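# Seat blue spool on empty post, replace frame on rests

## Task

Set the blue spool upright and centred on a post that has nothing else on it, return the frame so it sits on its rests, then open the grippers and take the arms away from the parts.

## Robot and tools

Setup. Three identical arms, arm1, arm2 and arm3, share the work. Each is a Kinova Gen3 with seven revolute joints, a Robotiq 2F-85 two-finger gripper and a wrist camera. The hand reaches roughly 1.0 m from the joint-1 axis. Two fixed room cameras, cam_high and cam_low, plus arm1_cam_wrist, arm2_cam_wrist and arm3_cam_wrist, supply images.

Frames. Everything is in one scene frame: origin on the floor, +z up, metres. Each arm's foot (base_link) faces along its own +x. Feet: arm1 at x=+1.480 y=-0.001 z=+0.784, quat_wxyz=(+0.025, -0.001, -0.003, -1.000); arm2 at x=-0.739 y=+1.279 z=+0.783, quat_wxyz=(+0.856, +0.006, -0.002, -0.517); arm3 at x=-0.741 y=-1.280 z=+0.761, quat_wxyz=(+0.853, +0.000, +0.000, +0.521). The hand point sits between the finger pads (about 2 cm behind the tips when closed or half open, 0.5 cm when fully open); its z axis runs along the fingers and the fingers close along its y axis. Camera intrinsics and T_world_to_cam are given in OpenCV style; the room cameras may have shifted by up to about 2.3 degrees and 9 mm, and wrist camera poses inherit joint reading errors.

Joints (all absolute, radians unless noted). joint1_rad, joint3_rad, joint5_rad, joint7_rad: -69.115 to 69.115 (continuous turns). joint2_rad (shoulder, 0 = upright, positive leans forward): -2.249 to 2.249. joint4_rad (elbow, 0 = straight): -2.579 to 2.579. joint6_rad (wrist bend, 0 = straight): -2.099 to 2.099. joint1 positive turns the arm clockwise viewed from above; at 0 the arm extends along the foot's facing. joint7 positive rolls the hand counter-clockwise viewed from behind. gripper_m is the fingertip gap in metres, 0 to 0.085. A joint counts as done within ±0.01 rad; the gripper within ±0.003 m.

move. Arguments: arm1, arm2, arm3 (each optional, one object per arm) and cameras. Each arm object holds a joints object naming any of joint1_rad to joint7_rad and gripper_m; every value is a target to go to, not an offset. Joints you omit keep their previous target and may still be moving toward it. All motions in a call begin together; within one arm the joints are timed to arrive together, so the hand can sweep along a wide curve. Target speed caps: 1.39 rad/s for joints 1 to 4, 1.22 rad/s for joints 5 to 7; acceleration caps 1 and 10 rad/s² respectively. After a big move the arm may still be short when the result arrives. cameras is a list drawn from arm1_cam_wrist, arm2_cam_wrist, arm3_cam_wrist, cam_high, cam_low, all; omit or ["all"] for every camera, [] for none. Unknown keys make the call invalid; out-of-range values get it refused, and a refusal or stop cancels later motion calls in the same reply. An empty move just reports full state and images.

Results. A "move" line lists each commanded arm with done or its worst status. joint_status per joint: done, off_target (stopped away and may still be pushing), time_out (holds where it stopped), not_followed (the anti-collision check blocked targets; the arm may keep trying). on_its_own reports uncommanded behaviour. Arms listed under "as last shown" were not commanded; their lines repeat earlier values. Joint velocities are in joint order in rad/s, "within noise" when still. Joint torques are in N m, positive toward larger joint values, with per-arm offset and noise. Flange force is the external force along the hand's x y z axes, including held weight; "no reading" near singular poses. The "pictures" line gives image order; images may lag the state slightly.

wait: seconds from 0 to 10, plus optional cameras; commands nothing new and returns state and images. zoom_image: camera name and region [x0, y0, x1, y1] in pixels of the latest image, origin top-left, at most 504 by 504. read_manual: returns licence text only. finished_scene: takes scene, the current scene's number; irreversible, and the goal must hold without the robots. After ending the first scene make no further calls in that reply.

Gripping. There is no force setting. For a firm hold, open wide and close to a gap well below the part's width so the fingers travel far before contact. Avoid hard squeezing of a part that still rests on a support.

Hazards. The Gen3 keeps pushing after contact; a joint can read done while jammed. Torque limits are 104.5 N m (joints 1 to 4) and 51.3 N m (joints 5 to 7); exceeding one, or a joint deviating over 5 degrees from its plan, freezes that arm for 10 s. Motors heat when holding loads, staying stretched or pushing on something unreachable: a MOTOR HOT line appears at 60 °C and at 75 °C the arm sags in an OVER-TEMPERATURE FAULT; resend targets marked limit_stop_at_motor_heat afterwards. A firm press between two arms, including one gripper closing on another's fingers, fails the scene; the collision check may be too late and ignores finger-to-finger contact. Do not drop parts, release them while moving, slam into fixed objects, or let anything leave the work area or reach the floor. Loose objects may occasionally get nudged. The scene keeps running while you deliberate, with arms holding their last command.

Each tool is called after "Emit:" as name(argument=value, ...), one argument or row to a line, values as JSON.

## Session

Emit:
move(
)

Scene clock: 0.00 s.
Joint torques (N m): no reading
Motor temperatures (°C): arm1=[31 41 33 30 40 46 41] | arm2=[37 34 33 34 35 48 42] | arm3=[37 34 37 34 40 41 40]
Flange force (N): no reading
Joint velocities: within noise
arm1.joint_positions: joint1_rad=+0.029 joint2_rad=-0.383 joint3_rad=-0.097 joint4_rad=+1.568 joint5_rad=-0.073 joint6_rad=+1.961 joint7_rad=+1.324 gripper_m=+0.085
arm1.joint_status: not commanded
arm1.hand: x=+1.3502 y=-0.0161 z=+1.2662 quat_wxyz=(-0.018, -0.998, +0.054, -0.006) (m; scene frame)
arm2.joint_positions: joint1_rad=-0.284 joint2_rad=-0.447 joint3_rad=-0.110 joint4_rad=+1.474 joint5_rad=-0.055 joint6_rad=+2.032 joint7_rad=+1.658 gripper_m=+0.085
arm2.joint_status: not commanded
arm2.hand: x=-0.6569 y=+1.2037 z=+1.2997 quat_wxyz=(-0.040, -0.289, -0.956, +0.009) (m; scene frame)
arm3.joint_positions: joint1_rad=-0.151 joint2_rad=-0.484 joint3_rad=-0.079 joint4_rad=+1.519 joint5_rad=-0.011 joint6_rad=+1.926 joint7_rad=+1.250 gripper_m=+0.085
arm3.joint_status: not commanded
arm3.hand: x=-0.6956 y=-1.1576 z=+1.2729 quat_wxyz=(-0.071, +0.479, -0.873, -0.056) (m; scene frame)
pictures: arm1_cam_wrist, arm2_cam_wrist, arm3_cam_wrist, cam_high, cam_low

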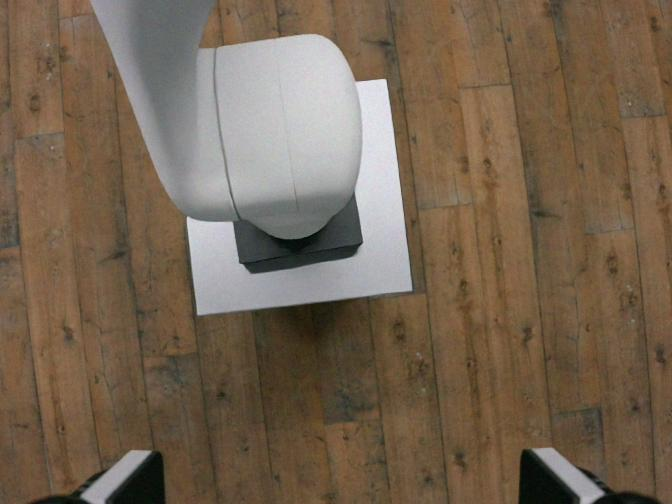

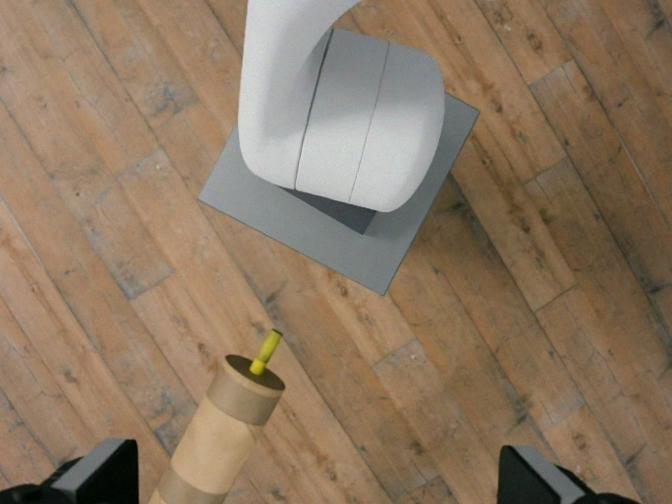

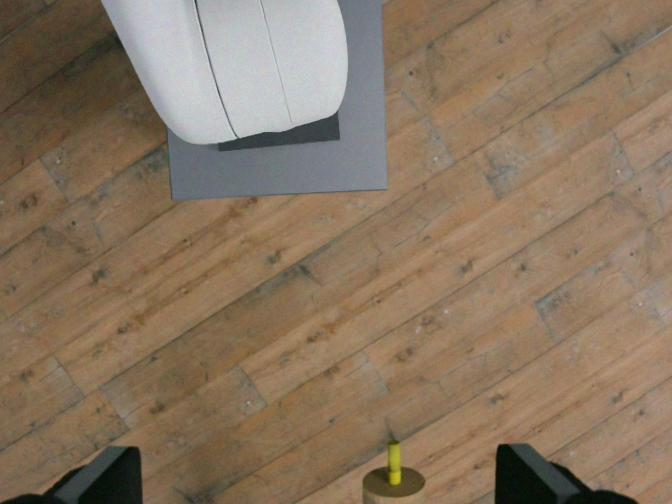

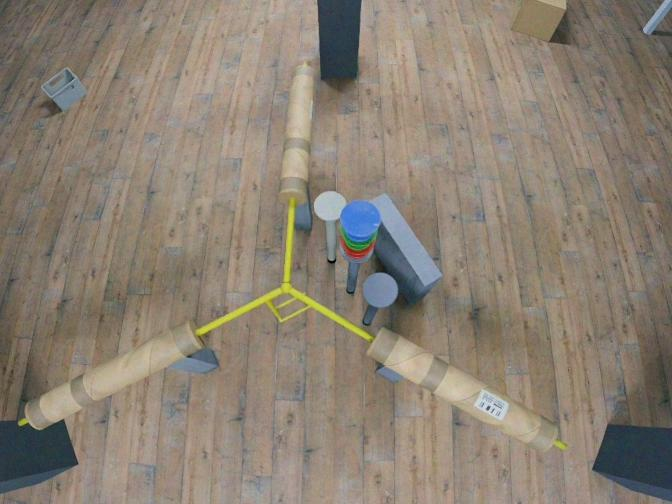

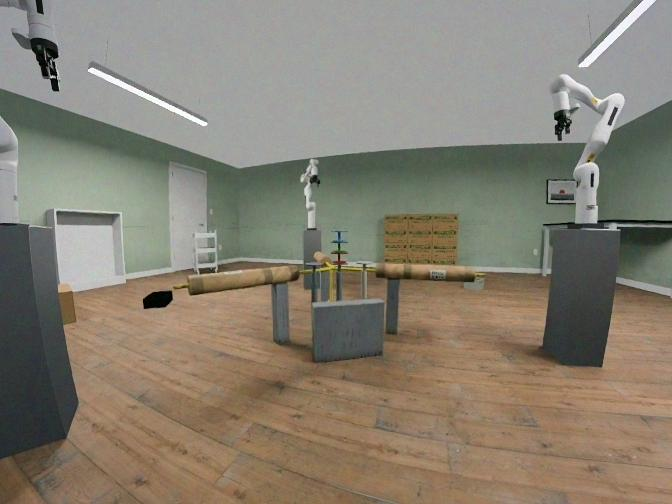

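Emit:
zoom_image(
  camera="cam_high",
  region=[240, 160, 460, 340],
)

Emit:
zoom_image(
  camera="cam_low",
  region=[170, 210, 500, 370],
)

Emit:
zoom_image(
  camera="cam_high",
  region=[0, 50, 504, 504],
)

Emit:
zoom_image(
  camera="cam_low",
  region=[280, 210, 400, 310],
)

Scaled by 2.291 from the camera's 672x504 image, which has a finer 960x720 frame.

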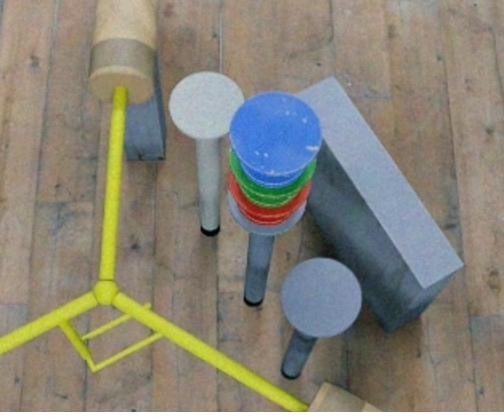

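Scaled by 1.527 from the camera's 672x504 image, which has a finer 960x720 frame.

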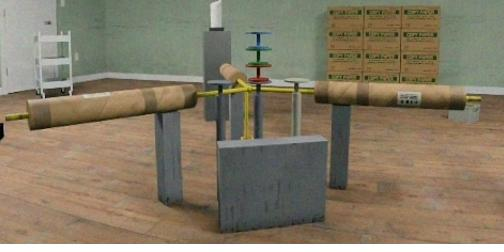

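Scaled by 1.000.

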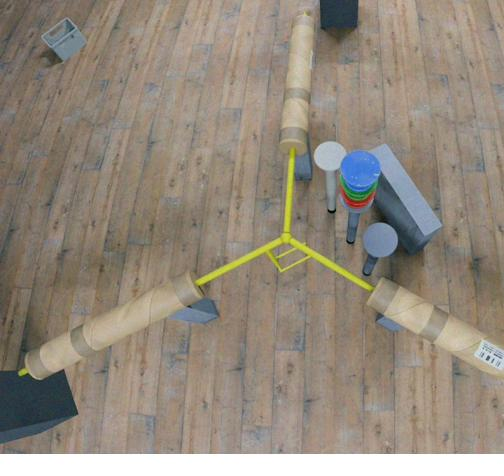

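Scaled by 4.200 from the camera's 672x504 image, which has a finer 960x720 frame.

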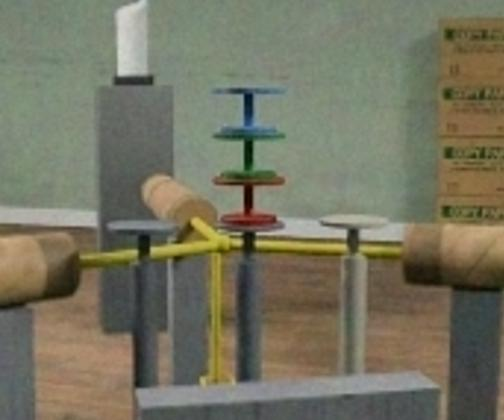

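Emit:
zoom_image(
  camera="cam_high",
  region=[250, 265, 330, 335],
)

Emit:
zoom_image(
  camera="cam_low",
  region=[310, 250, 370, 310],
)

Emit:
zoom_image(
  camera="cam_high",
  region=[310, 185, 400, 335],
)

Emit:
zoom_image(
  camera="cam_high",
  region=[0, 380, 90, 450],
)

Emit:
zoom_image(
  camera="cam_high",
  region=[520, 400, 610, 470],
)

Emit:
zoom_image(
  camera="cam_high",
  region=[270, 40, 350, 110],
)

Scaled by 6.300 from the camera's 672x504 image, which has a finer 960x720 frame.

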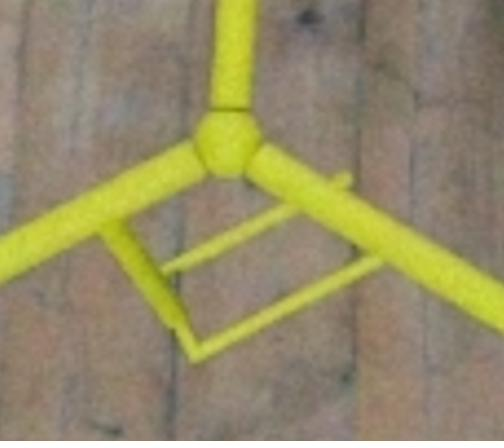

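Scaled by 8.400 from the camera's 672x504 image, which has a finer 960x720 frame.

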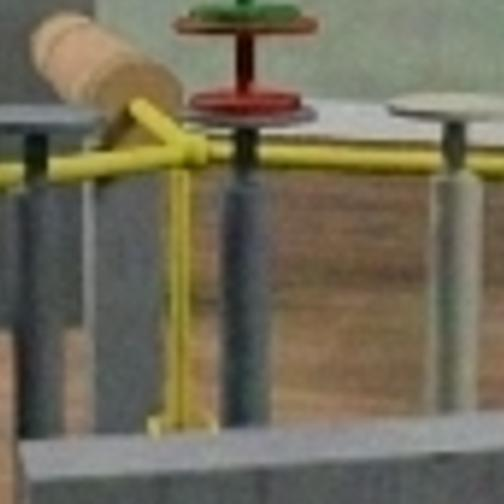

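Scaled by 3.360 from the camera's 672x504 image, which has a finer 960x720 frame.

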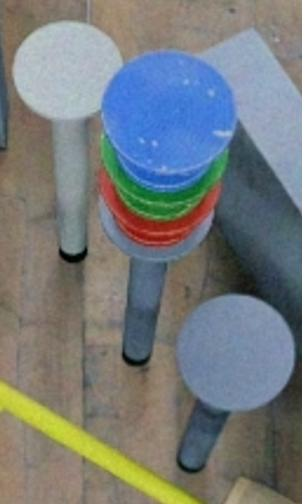

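Scaled by 5.600 from the camera's 672x504 image, which has a finer 960x720 frame.

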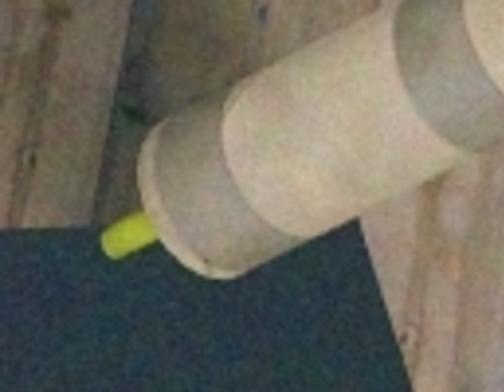

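Scaled by 5.600 from the camera's 672x504 image, which has a finer 960x720 frame.

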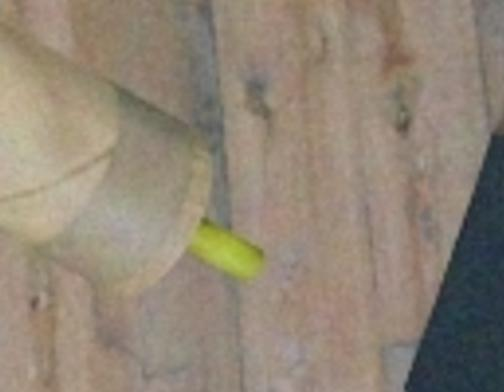

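Scaled by 6.300 from the camera's 672x504 image, which has a finer 960x720 frame.

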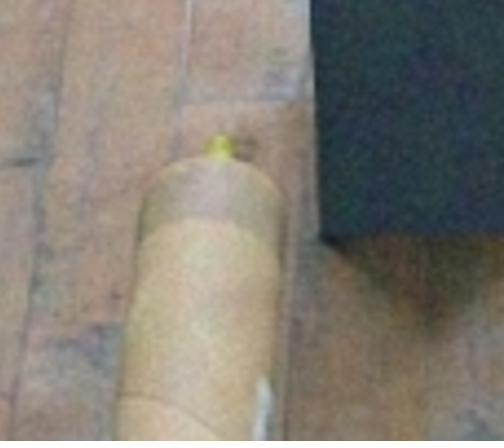

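Emit:
move(
  arm1={"joints":{"joint1_rad":0.304,"joint2_rad":1.176,"joint3_rad":0,"joint4_rad":1.487,"joint5_rad":0,"joint6_rad":0.478,"joint7_rad":1.824}},
  arm2={"joints":{"joint1_rad":-0.228,"joint2_rad":1.145,"joint3_rad":0,"joint4_rad":2.390,"joint5_rad":0,"joint6_rad":-0.393,"joint7_rad":1.382}},
  arm3={"joints":{"joint1_rad":-0.240,"joint2_rad":1.144,"joint3_rad":0,"joint4_rad":1.452,"joint5_rad":0,"joint6_rad":0.546,"joint7_rad":1.281}},
)

Scene clock: 111.23 s.
Joint torques (N m): arm1=[-0.04 -22.78 0.06 -3.35 0.27 0.21 -0.12] | arm2=[-0.9 -13.06 0.81 4.32 -0.46 -0.25 -0.11] | arm3=[1 -22.77 0.52 -3.98 -0.25 -0.08 0.08]
Motor temperatures (°C): arm1=[31 40 32 30 40 45 41] | arm2=[36 33 32 33 35 47 41] | arm3=[37 33 36 33 39 41 40]
Flange force (N): arm1=[-2.2 -0.2 1.0] | arm2=[-7.0 -1.9 -5.5] | arm3=[-2.1 1.9 0.1]
move: arm1 done; arm2 done; arm3 done
Joint velocities: within noise
arm1.joint_positions: joint1_rad=+0.304 joint2_rad=+1.176 joint3_rad=+0.000 joint4_rad=+1.487 joint5_rad=+0.000 joint6_rad=+0.478 joint7_rad=+1.824 gripper_m=+0.085
arm1.joint_status: all done
arm1.hand: x=+0.9700 y=+0.1567 z=+0.6399 quat_wxyz=(-0.003, -1.000, +0.000, +0.001) (m; scene frame)
arm2.joint_positions: joint1_rad=-0.228 joint2_rad=+1.145 joint3_rad=+0.000 joint4_rad=+2.390 joint5_rad=+0.000 joint6_rad=-0.393 joint7_rad=+1.382 gripper_m=+0.085
arm2.joint_status: all done
arm2.hand: x=-0.5848 y=+1.0655 z=+0.6398 quat_wxyz=(-0.002, -0.500, -0.866, -0.006) (m; scene frame)
arm3.joint_positions: joint1_rad=-0.240 joint2_rad=+1.144 joint3_rad=+0.000 joint4_rad=+1.452 joint5_rad=+0.000 joint6_rad=+0.546 joint7_rad=+1.281 gripper_m=+0.085
arm3.joint_status: all done
arm3.hand: x=-0.5896 y=-0.7551 z=+0.6401 quat_wxyz=(+0.000, +0.500, -0.866, +0.000) (m; scene frame)
pictures: arm1_cam_wrist, arm2_cam_wrist, arm3_cam_wrist, cam_high, cam_low
camera_calibration:
arm1_cam_wrist: T_world_to_cam=[[-0.0132916, -0.99991, -0.0020079, 0.173163], [-0.999843, 0.0133142, -0.0116657, 1.02764], [0.0116914, 0.00185252, -0.99993, 0.775427], [0, 0, 0, 1]] pos_world=[1.02072, 0.158029, 0.787708]
arm2_cam_wrist: T_world_to_cam=[[0.841675, 0.539035, 0.0320091, -0.105151], [0.53939, -0.842051, -0.00300394, 1.26679], [0.0253341, 0.0197937, -0.999483, 0.781071], [0, 0, 0, 1]] pos_world=[-0.614579, 1.10792, 0.787839]
arm3_cam_wrist: T_world_to_cam=[[-0.864237, 0.502387, 0.0264928, -0.152523], [0.502844, 0.864254, 0.0145752, 0.992951], [-0.0155741, 0.0259181, -0.999543, 0.801836], [0, 0, 0, 1]] pos_world=[-0.618628, -0.802318, 0.791038]

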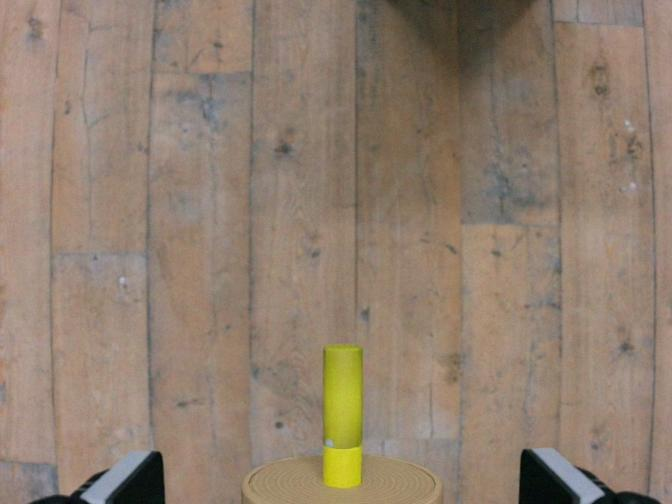

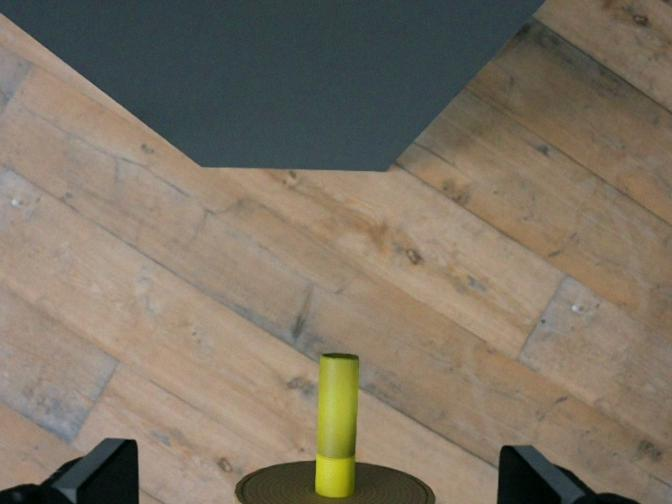

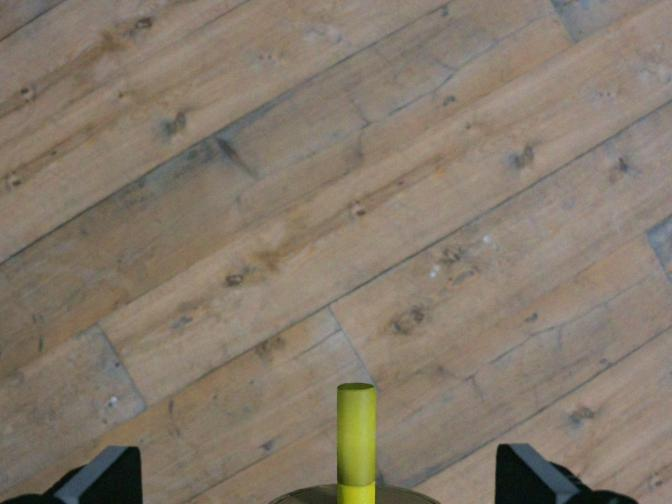

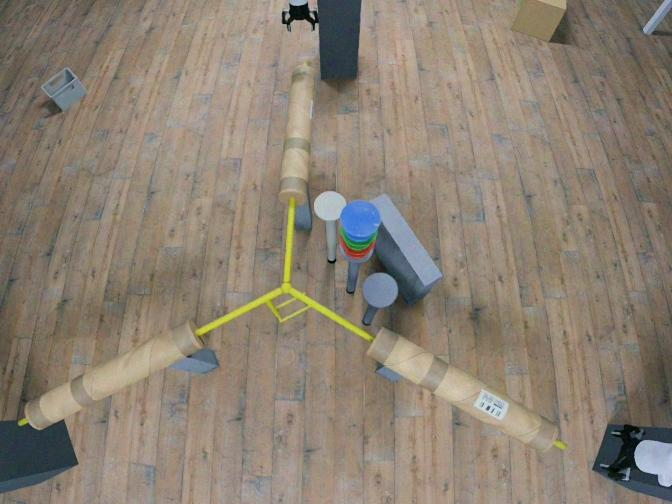

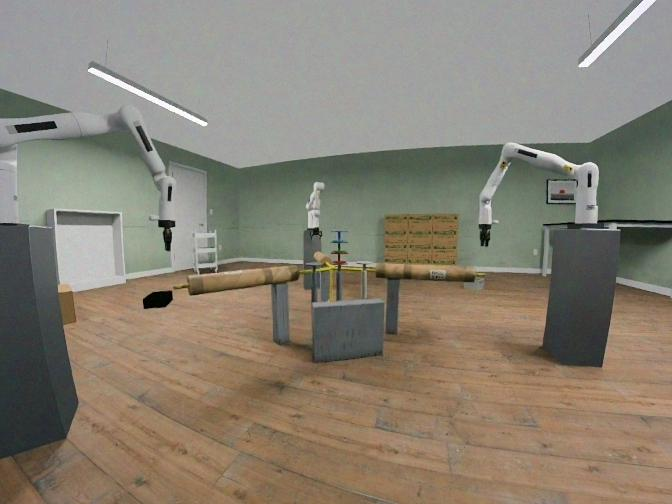

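Emit:
move(
  arm1={"joints":{"joint1_rad":0.2904,"joint2_rad":1.3938,"joint4_rad":1.2875,"joint6_rad":0.4603,"joint7_rad":1.811}},
  arm2={"joints":{"joint1_rad":-0.2351,"joint2_rad":1.369,"joint4_rad":2.162,"joint6_rad":-0.3895,"joint7_rad":1.375}},
  arm3={"joints":{"joint1_rad":-0.2388,"joint2_rad":1.403,"joint4_rad":1.1133,"joint6_rad":0.6254,"joint7_rad":1.283}},
  cameras=["arm1_cam_wrist","arm2_cam_wrist","arm3_cam_wrist"],
)

Scene clock: 157.23 s.
Joint torques (N m): arm1=[-0.05 -23.82 0.09 -3.22 0.27 0.22 -0.06] | arm2=[-0.87 -14.6 0.84 4.26 -0.45 -0.18 -0.1] | arm3=[1.12 -24.94 0.53 -4.53 -0.21 0.01 0.01]
Motor temperatures (°C): arm1=[31 41 32 30 40 45 41] | arm2=[36 33 32 32 35 47 41] | arm3=[36 33 35 33 39 41 40]
Flange force (N): arm1=[-2.3 -0.1 1.4] | arm2=[-5.7 -1.5 -3.4] | arm3=[-2.7 2.0 0.9]
move: arm1 done; arm2 done; arm3 done
Joint velocities: within noise
arm1.joint_positions: joint1_rad=+0.290 joint2_rad=+1.394 joint3_rad=+0.000 joint4_rad=+1.287 joint5_rad=+0.000 joint6_rad=+0.460 joint7_rad=+1.811 gripper_m=+0.085
arm1.joint_status: all done
arm1.hand: x=+0.9479 y=+0.1542 z=+0.5496 quat_wxyz=(-0.003, -1.000, +0.000, +0.001) (m; scene frame)
arm2.joint_positions: joint1_rad=-0.235 joint2_rad=+1.369 joint3_rad=+0.000 joint4_rad=+2.162 joint5_rad=+0.000 joint6_rad=-0.389 joint7_rad=+1.375 gripper_m=+0.085
arm2.joint_status: all done
arm2.hand: x=-0.5625 y=+1.0445 z=+0.5499 quat_wxyz=(-0.002, -0.500, -0.866, -0.006) (m; scene frame)
arm3.joint_positions: joint1_rad=-0.239 joint2_rad=+1.403 joint3_rad=+0.000 joint4_rad=+1.113 joint5_rad=+0.000 joint6_rad=+0.625 joint7_rad=+1.283 gripper_m=+0.085
arm3.joint_status: all done
arm3.hand: x=-0.5766 y=-0.7040 z=+0.5500 quat_wxyz=(+0.000, +0.500, -0.866, +0.000) (m; scene frame)
pictures: arm1_cam_wrist, arm2_cam_wrist, arm3_cam_wrist
camera_calibration:
arm1_cam_wrist: T_world_to_cam=[[-0.0127913, -0.999916, -0.00191185, 0.169619], [-0.999841, 0.012814, -0.0123668, 1.00499], [0.0123903, 0.00175336, -0.999922, 0.684705], [0, 0, 0, 1]] pos_world=[0.998517, 0.155526, 0.697405]
arm2_cam_wrist: T_world_to_cam=[[0.841543, 0.539235, 0.0320985, -0.110079], [0.539581, -0.84193, -0.00258109, 1.2365], [0.0256329, 0.0194918, -0.999481, 0.691474], [0, 0, 0, 1]] pos_world=[-0.592278, 1.08692, 0.69784]
arm3_cam_wrist: T_world_to_cam=[[-0.864599, 0.501761, 0.0265427, -0.165249], [0.50222, 0.864615, 0.0146765, 0.943473], [-0.0155851, 0.0260196, -0.99954, 0.710726], [0, 0, 0, 1]] pos_world=[-0.605629, -0.751318, 0.700938]

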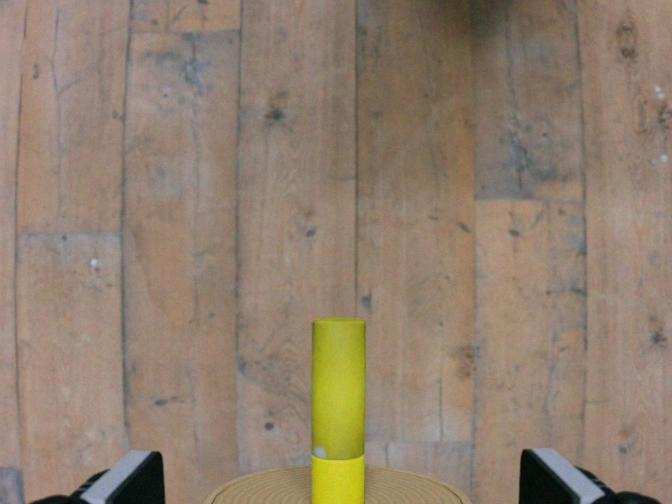

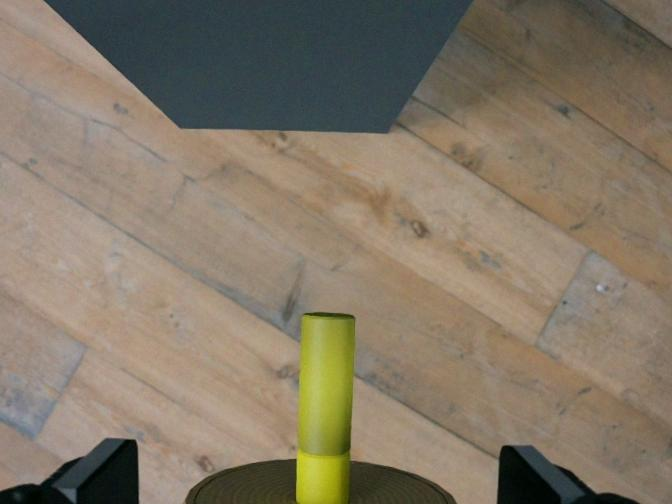

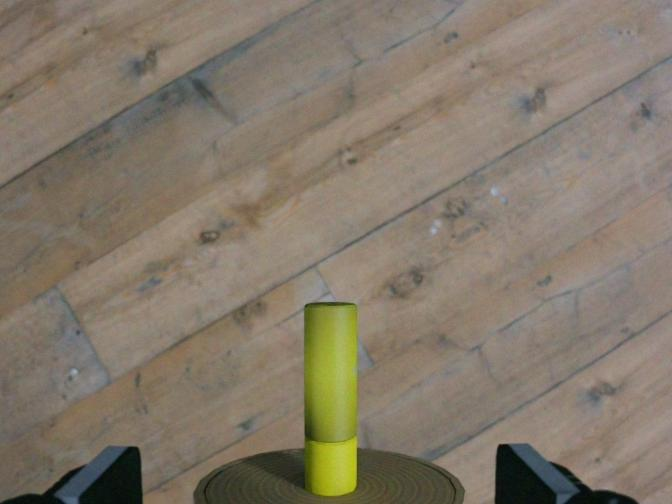

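Emit:
move(
  arm1={"joints":{"joint2_rad":1.6328,"joint4_rad":1.069,"joint6_rad":0.4398}},
  arm2={"joints":{"joint2_rad":1.6235,"joint4_rad":1.9351,"joint6_rad":-0.417}},
  arm3={"joints":{"joint1_rad":-0.2428,"joint2_rad":1.6414,"joint4_rad":0.8912,"joint6_rad":0.609,"joint7_rad":1.279}},
)

Scene clock: 172.77 s.
Joint torques (N m): arm1=[-0.05 -23.85 0.13 -3.04 0.29 0.22 -0.09] | arm2=[-0.87 -14.85 0.79 4.6 -0.45 -0.22 -0.1] | arm3=[1.09 -25 0.53 -4.46 -0.2 -0.06 0.02]
Motor temperatures (°C): arm1=[31 41 32 30 40 45 41] | arm2=[36 33 32 32 35 47 41] | arm3=[36 34 35 33 39 41 40]
Flange force (N): arm1=[-2.5 -0.3 1.9] | arm2=[-5.6 -1.4 -1.7] | arm3=[-3.1 2.1 1.5]
move: arm1 done; arm2 done; arm3 done
Joint velocities: within noise
arm1.joint_positions: joint1_rad=+0.290 joint2_rad=+1.633 joint3_rad=+0.000 joint4_rad=+1.069 joint5_rad=+0.000 joint6_rad=+0.440 joint7_rad=+1.811 gripper_m=+0.085
arm1.joint_status: all done
arm1.hand: x=+0.9478 y=+0.1536 z=+0.4466 quat_wxyz=(-0.003, -1.000, +0.000, +0.001) (m; scene frame)
arm2.joint_positions: joint1_rad=-0.235 joint2_rad=+1.624 joint3_rad=+0.000 joint4_rad=+1.935 joint5_rad=+0.000 joint6_rad=-0.417 joint7_rad=+1.375 gripper_m=+0.085
arm2.joint_status: all done
arm2.hand: x=-0.5616 y=+1.0454 z=+0.4468 quat_wxyz=(-0.002, -0.500, -0.866, -0.006) (m; scene frame)
arm3.joint_positions: joint1_rad=-0.243 joint2_rad=+1.641 joint3_rad=+0.000 joint4_rad=+0.891 joint5_rad=+0.000 joint6_rad=+0.609 joint7_rad=+1.279 gripper_m=+0.085
arm3.joint_status: all done
arm3.hand: x=-0.5786 y=-0.7027 z=+0.4471 quat_wxyz=(+0.000, +0.500, -0.866, +0.000) (m; scene frame)
pictures: arm1_cam_wrist, arm2_cam_wrist, arm3_cam_wrist, cam_high, cam_low
camera_calibration:
arm1_cam_wrist: T_world_to_cam=[[-0.0127913, -0.999916, -0.00191185, 0.168821], [-0.999841, 0.012814, -0.0123668, 1.00362], [0.0123903, 0.00175336, -0.999922, 0.581716], [0, 0, 0, 1]] pos_world=[0.998417, 0.154926, 0.594405]
arm2_cam_wrist: T_world_to_cam=[[0.841548, 0.539233, 0.0320144, -0.107874], [0.539579, -0.841931, -0.00263514, 1.23659], [0.025533, 0.0194919, -0.999484, 0.588331], [0, 0, 0, 1]] pos_world=[-0.591478, 1.08782, 0.59474]
arm3_cam_wrist: T_world_to_cam=[[-0.864599, 0.501756, 0.0266431, -0.164961], [0.502222, 0.864611, 0.0148495, 0.944759], [-0.0155851, 0.0262196, -0.999535, 0.607955], [0, 0, 0, 1]] pos_world=[-0.607629, -0.750019, 0.598038]

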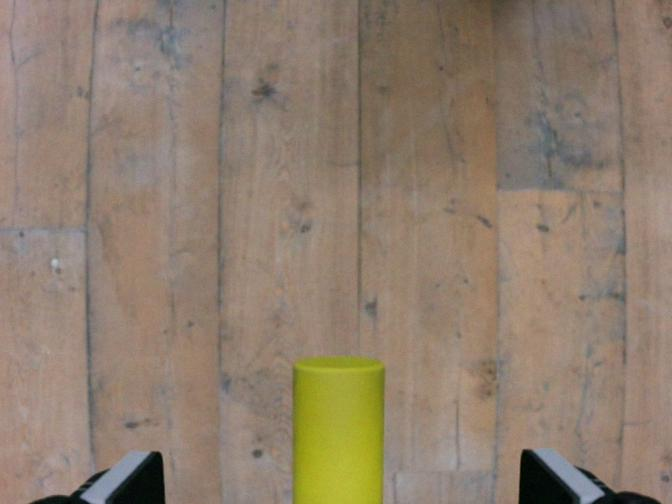

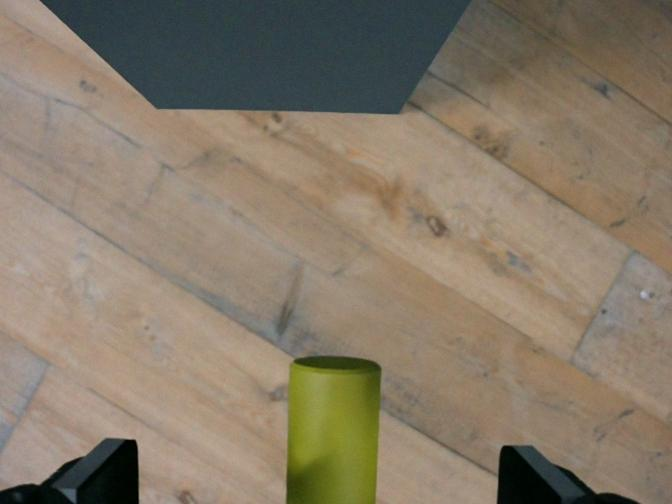

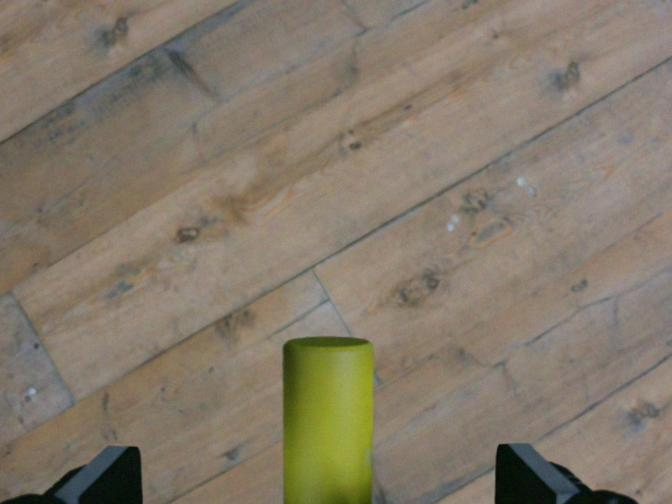

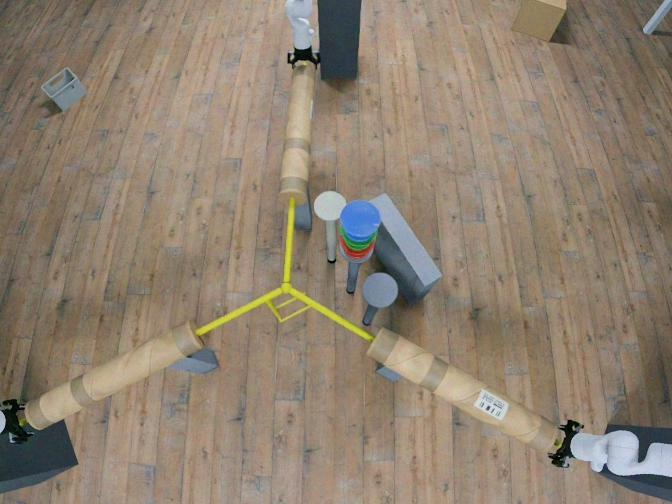

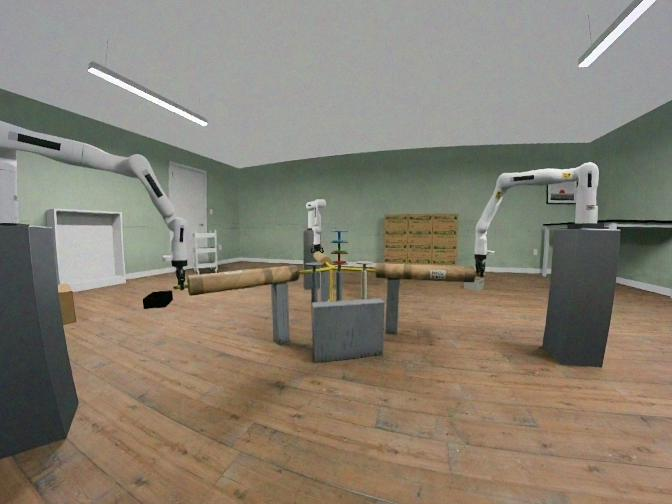

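Emit:
move(
  arm1={"joints":{"gripper_m":0.006}},
  arm2={"joints":{"gripper_m":0.006}},
  arm3={"joints":{"gripper_m":0.006}},
)

Scene clock: 178.23 s.
Joint torques (N m): arm1=[-4.08 -20.24 -4.09 -2.75 -0.5 -0.22 0.09] | arm2=[-0.04 -9.33 3.06 3.76 -0.64 0.36 0.25] | arm3=[2.59 -22.98 2.01 -6.94 0.43 -2.49 0.12]
Motor temperatures (°C): arm1=[31 41 32 30 40 45 41] | arm2=[36 33 32 32 35 47 41] | arm3=[36 34 35 33 39 41 40]
Flange force (N): arm1=[0.3 -6.7 -6.0] | arm2=[-6.5 2.7 -16.7] | arm3=[5.4 2.6 -9.7]
move: arm1 off_target; arm2 off_target; arm3 off_target
Joint velocities: within noise
arm1.joint_positions: joint1_rad=+0.290 joint2_rad=+1.633 joint3_rad=+0.000 joint4_rad=+1.069 joint5_rad=+0.000 joint6_rad=+0.440 joint7_rad=+1.811 gripper_m=+0.018
arm1.joint_status: gripper_m off_target (ended at +0.018, target +0.006)
arm1.hand: x=+0.9478 y=+0.1537 z=+0.4467 quat_wxyz=(-0.003, -1.000, +0.000, +0.001) (m; scene frame)
arm2.joint_positions: joint1_rad=-0.235 joint2_rad=+1.623 joint3_rad=+0.000 joint4_rad=+1.935 joint5_rad=+0.000 joint6_rad=-0.417 joint7_rad=+1.375 gripper_m=+0.018
arm2.joint_status: gripper_m off_target (ended at +0.018, target +0.006)
arm2.hand: x=-0.5615 y=+1.0453 z=+0.4468 quat_wxyz=(-0.002, -0.500, -0.866, -0.006) (m; scene frame)
arm3.joint_positions: joint1_rad=-0.243 joint2_rad=+1.641 joint3_rad=+0.000 joint4_rad=+0.891 joint5_rad=+0.000 joint6_rad=+0.609 joint7_rad=+1.279 gripper_m=+0.018
arm3.joint_status: gripper_m off_target (ended at +0.018, target +0.006)
arm3.hand: x=-0.5787 y=-0.7027 z=+0.4471 quat_wxyz=(+0.000, +0.500, -0.866, +0.000) (m; scene frame)
pictures: arm1_cam_wrist, arm2_cam_wrist, arm3_cam_wrist, cam_high, cam_low
camera_calibration:
arm1_cam_wrist: T_world_to_cam=[[-0.0128917, -0.999915, -0.0019103, 0.16902], [-0.999843, 0.012914, -0.0121671, 1.00349], [0.0121907, 0.00175315, -0.999924, 0.582017], [0, 0, 0, 1]] pos_world=[0.998417, 0.155027, 0.594506]
arm2_cam_wrist: T_world_to_cam=[[0.841543, 0.539239, 0.0320446, -0.107984], [0.539581, -0.84193, -0.00249682, 1.23645], [0.0256329, 0.0193918, -0.999483, 0.588497], [0, 0, 0, 1]] pos_world=[-0.591378, 1.08782, 0.59474]
arm3_cam_wrist: T_world_to_cam=[[-0.864642, 0.501682, 0.026643, -0.16513], [0.502147, 0.864655, 0.0148513, 0.944795], [-0.0155864, 0.0262197, -0.999535, 0.607953], [0, 0, 0, 1]] pos_world=[-0.607729, -0.750019, 0.598038]

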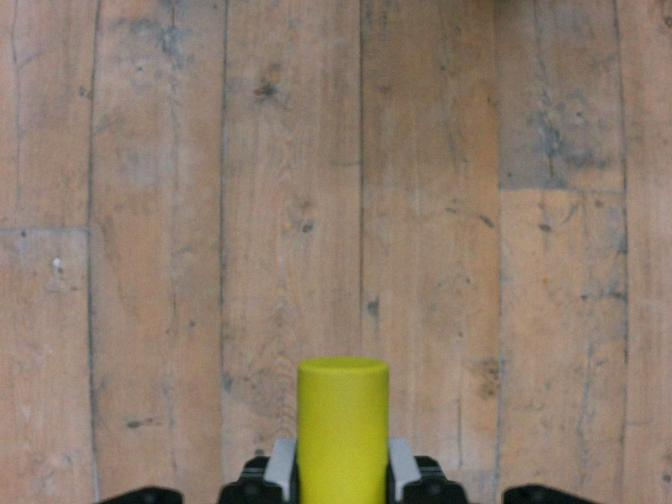

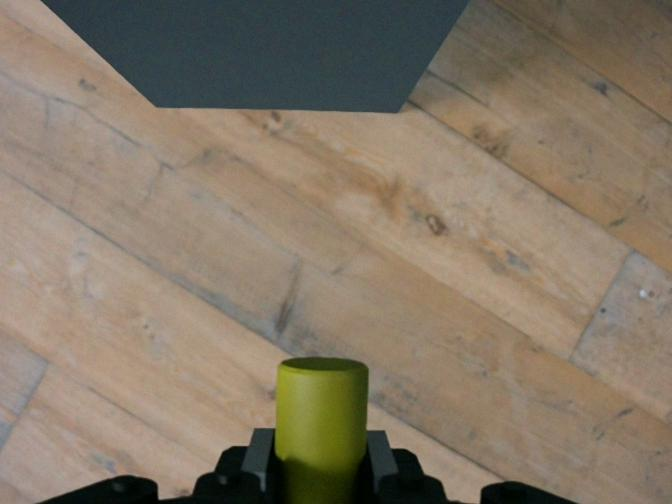

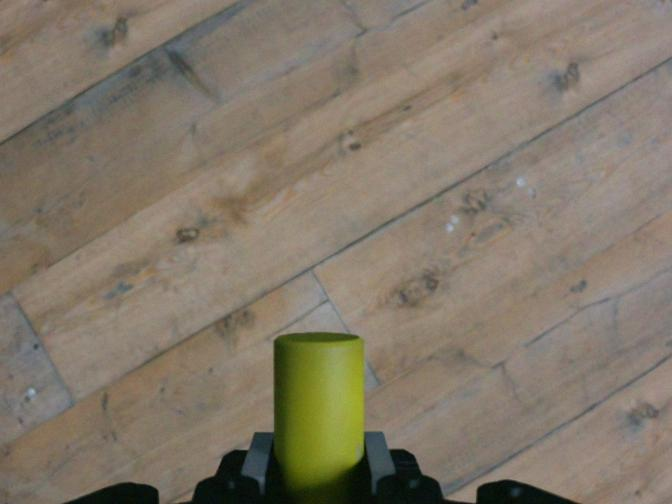

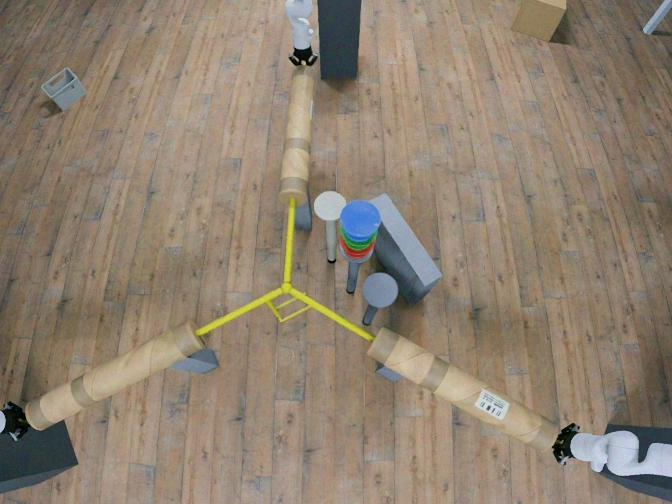

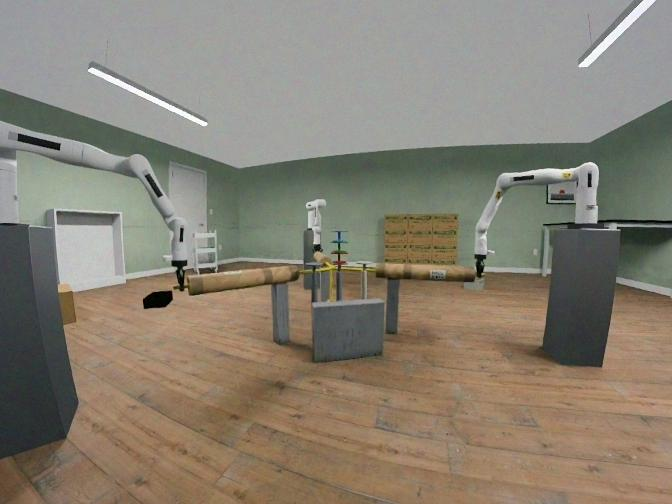

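Emit:
move(
  arm1={"joints":{"joint1_rad":0.289,"joint2_rad":1.2636,"joint4_rad":1.3705,"joint6_rad":0.5075}},
  arm2={"joints":{"joint1_rad":-0.242,"joint2_rad":1.2022,"joint4_rad":2.2617,"joint6_rad":-0.3223,"joint7_rad":1.368}},
  arm3={"joints":{"joint2_rad":1.2794,"joint4_rad":1.187,"joint6_rad":0.6752}},
)

Scene clock: 207.73 s.
Joint torques (N m): arm1=[-2.41 -25.66 -2.29 -4.01 -0.13 0.67 0.15] | arm2=[-0.63 -14.85 1.84 5.22 -0.33 0.34 0.26] | arm3=[2.17 -29.27 1.74 -8.39 0.46 -1.37 0.14]
Motor temperatures (°C): arm1=[31 42 32 30 40 45 41] | arm2=[35 33 32 32 35 47 41] | arm3=[36 34 35 33 39 41 40]
Flange force (N): arm1=[-0.6 -3.7 5.5] | arm2=[-7.1 0.5 0.5] | arm3=[3.1 2.6 4.7]
move: arm1 done; arm2 done; arm3 done
Joint velocities: within noise
arm1.joint_positions: joint1_rad=+0.289 joint2_rad=+1.264 joint3_rad=+0.000 joint4_rad=+1.370 joint5_rad=+0.000 joint6_rad=+0.508 joint7_rad=+1.811 gripper_m=+0.018
arm1.joint_status: all done
arm1.hand: x=+0.9477 y=+0.1538 z=+0.6097 quat_wxyz=(-0.003, -1.000, +0.000, +0.001) (m; scene frame)
arm2.joint_positions: joint1_rad=-0.242 joint2_rad=+1.202 joint3_rad=+0.000 joint4_rad=+2.262 joint5_rad=+0.000 joint6_rad=-0.322 joint7_rad=+1.368 gripper_m=+0.018
arm2.joint_status: all done
arm2.hand: x=-0.5613 y=+1.0451 z=+0.6098 quat_wxyz=(-0.002, -0.500, -0.866, -0.006) (m; scene frame)
arm3.joint_positions: joint1_rad=-0.243 joint2_rad=+1.279 joint3_rad=+0.000 joint4_rad=+1.187 joint5_rad=+0.000 joint6_rad=+0.675 joint7_rad=+1.279 gripper_m=+0.018
arm3.joint_status: all done
arm3.hand: x=-0.5788 y=-0.7026 z=+0.6101 quat_wxyz=(+0.000, +0.500, -0.866, +0.000) (m; scene frame)
pictures: arm1_cam_wrist, arm2_cam_wrist, arm3_cam_wrist, cam_high, cam_low
camera_calibration:
arm1_cam_wrist: T_world_to_cam=[[-0.011492, -0.999932, -0.00189613, 0.168118], [-0.99986, 0.0115143, -0.012164, 1.0056], [0.012185, 0.00175607, -0.999924, 0.745011], [0, 0, 0, 1]] pos_world=[0.998317, 0.15522, 0.757506]
arm2_cam_wrist: T_world_to_cam=[[0.841617, 0.539123, 0.0320454, -0.113102], [0.539466, -0.842004, -0.00250176, 1.2366], [0.0256336, 0.0193929, -0.999483, 0.751511], [0, 0, 0, 1]] pos_world=[-0.591179, 1.08762, 0.75784]
arm3_cam_wrist: T_world_to_cam=[[-0.864645, 0.501678, 0.0266067, -0.169587], [0.502144, 0.864654, 0.014988, 0.942233], [-0.0154865, 0.0263197, -0.999534, 0.771008], [0, 0, 0, 1]] pos_world=[-0.607829, -0.74992, 0.761038]

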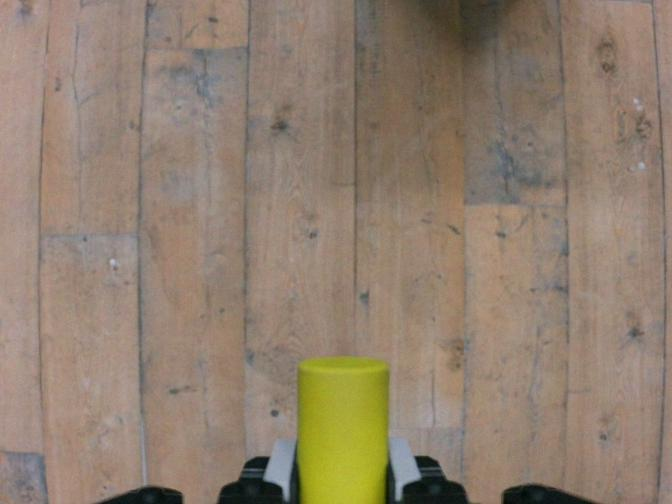

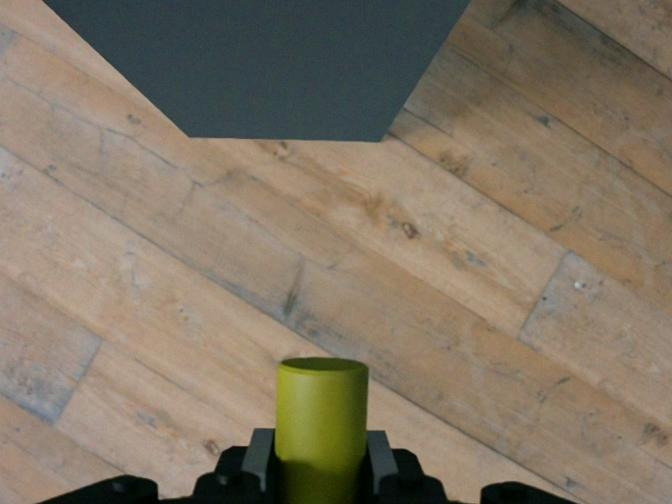

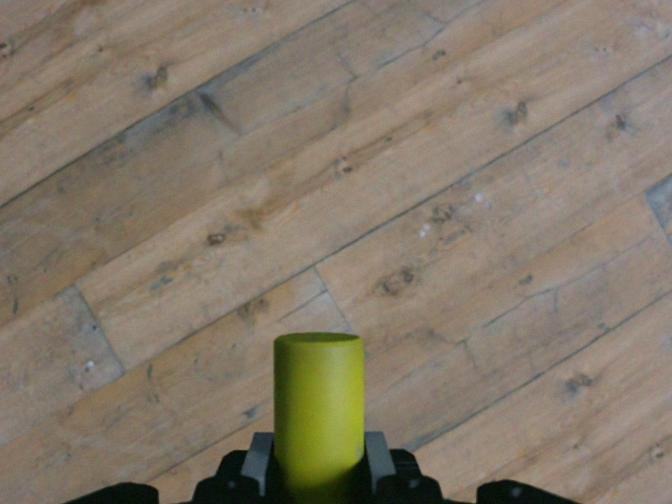

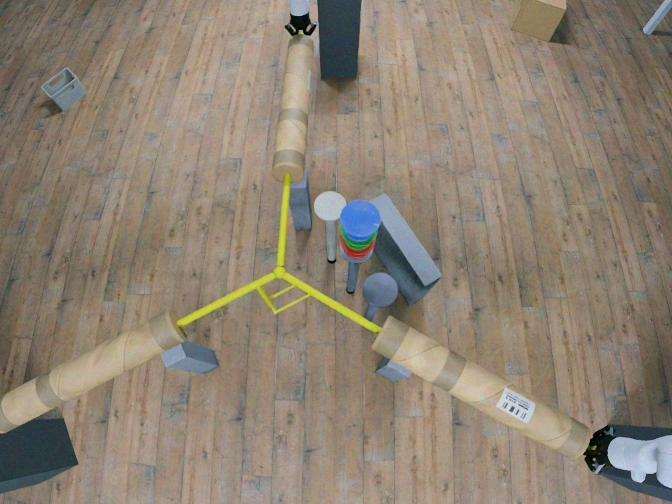

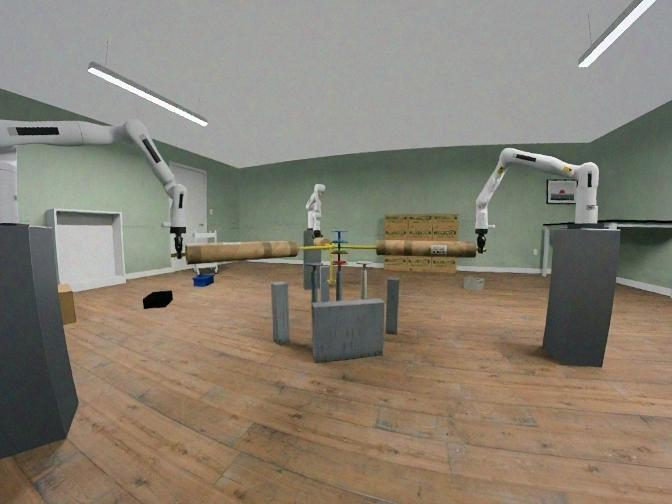

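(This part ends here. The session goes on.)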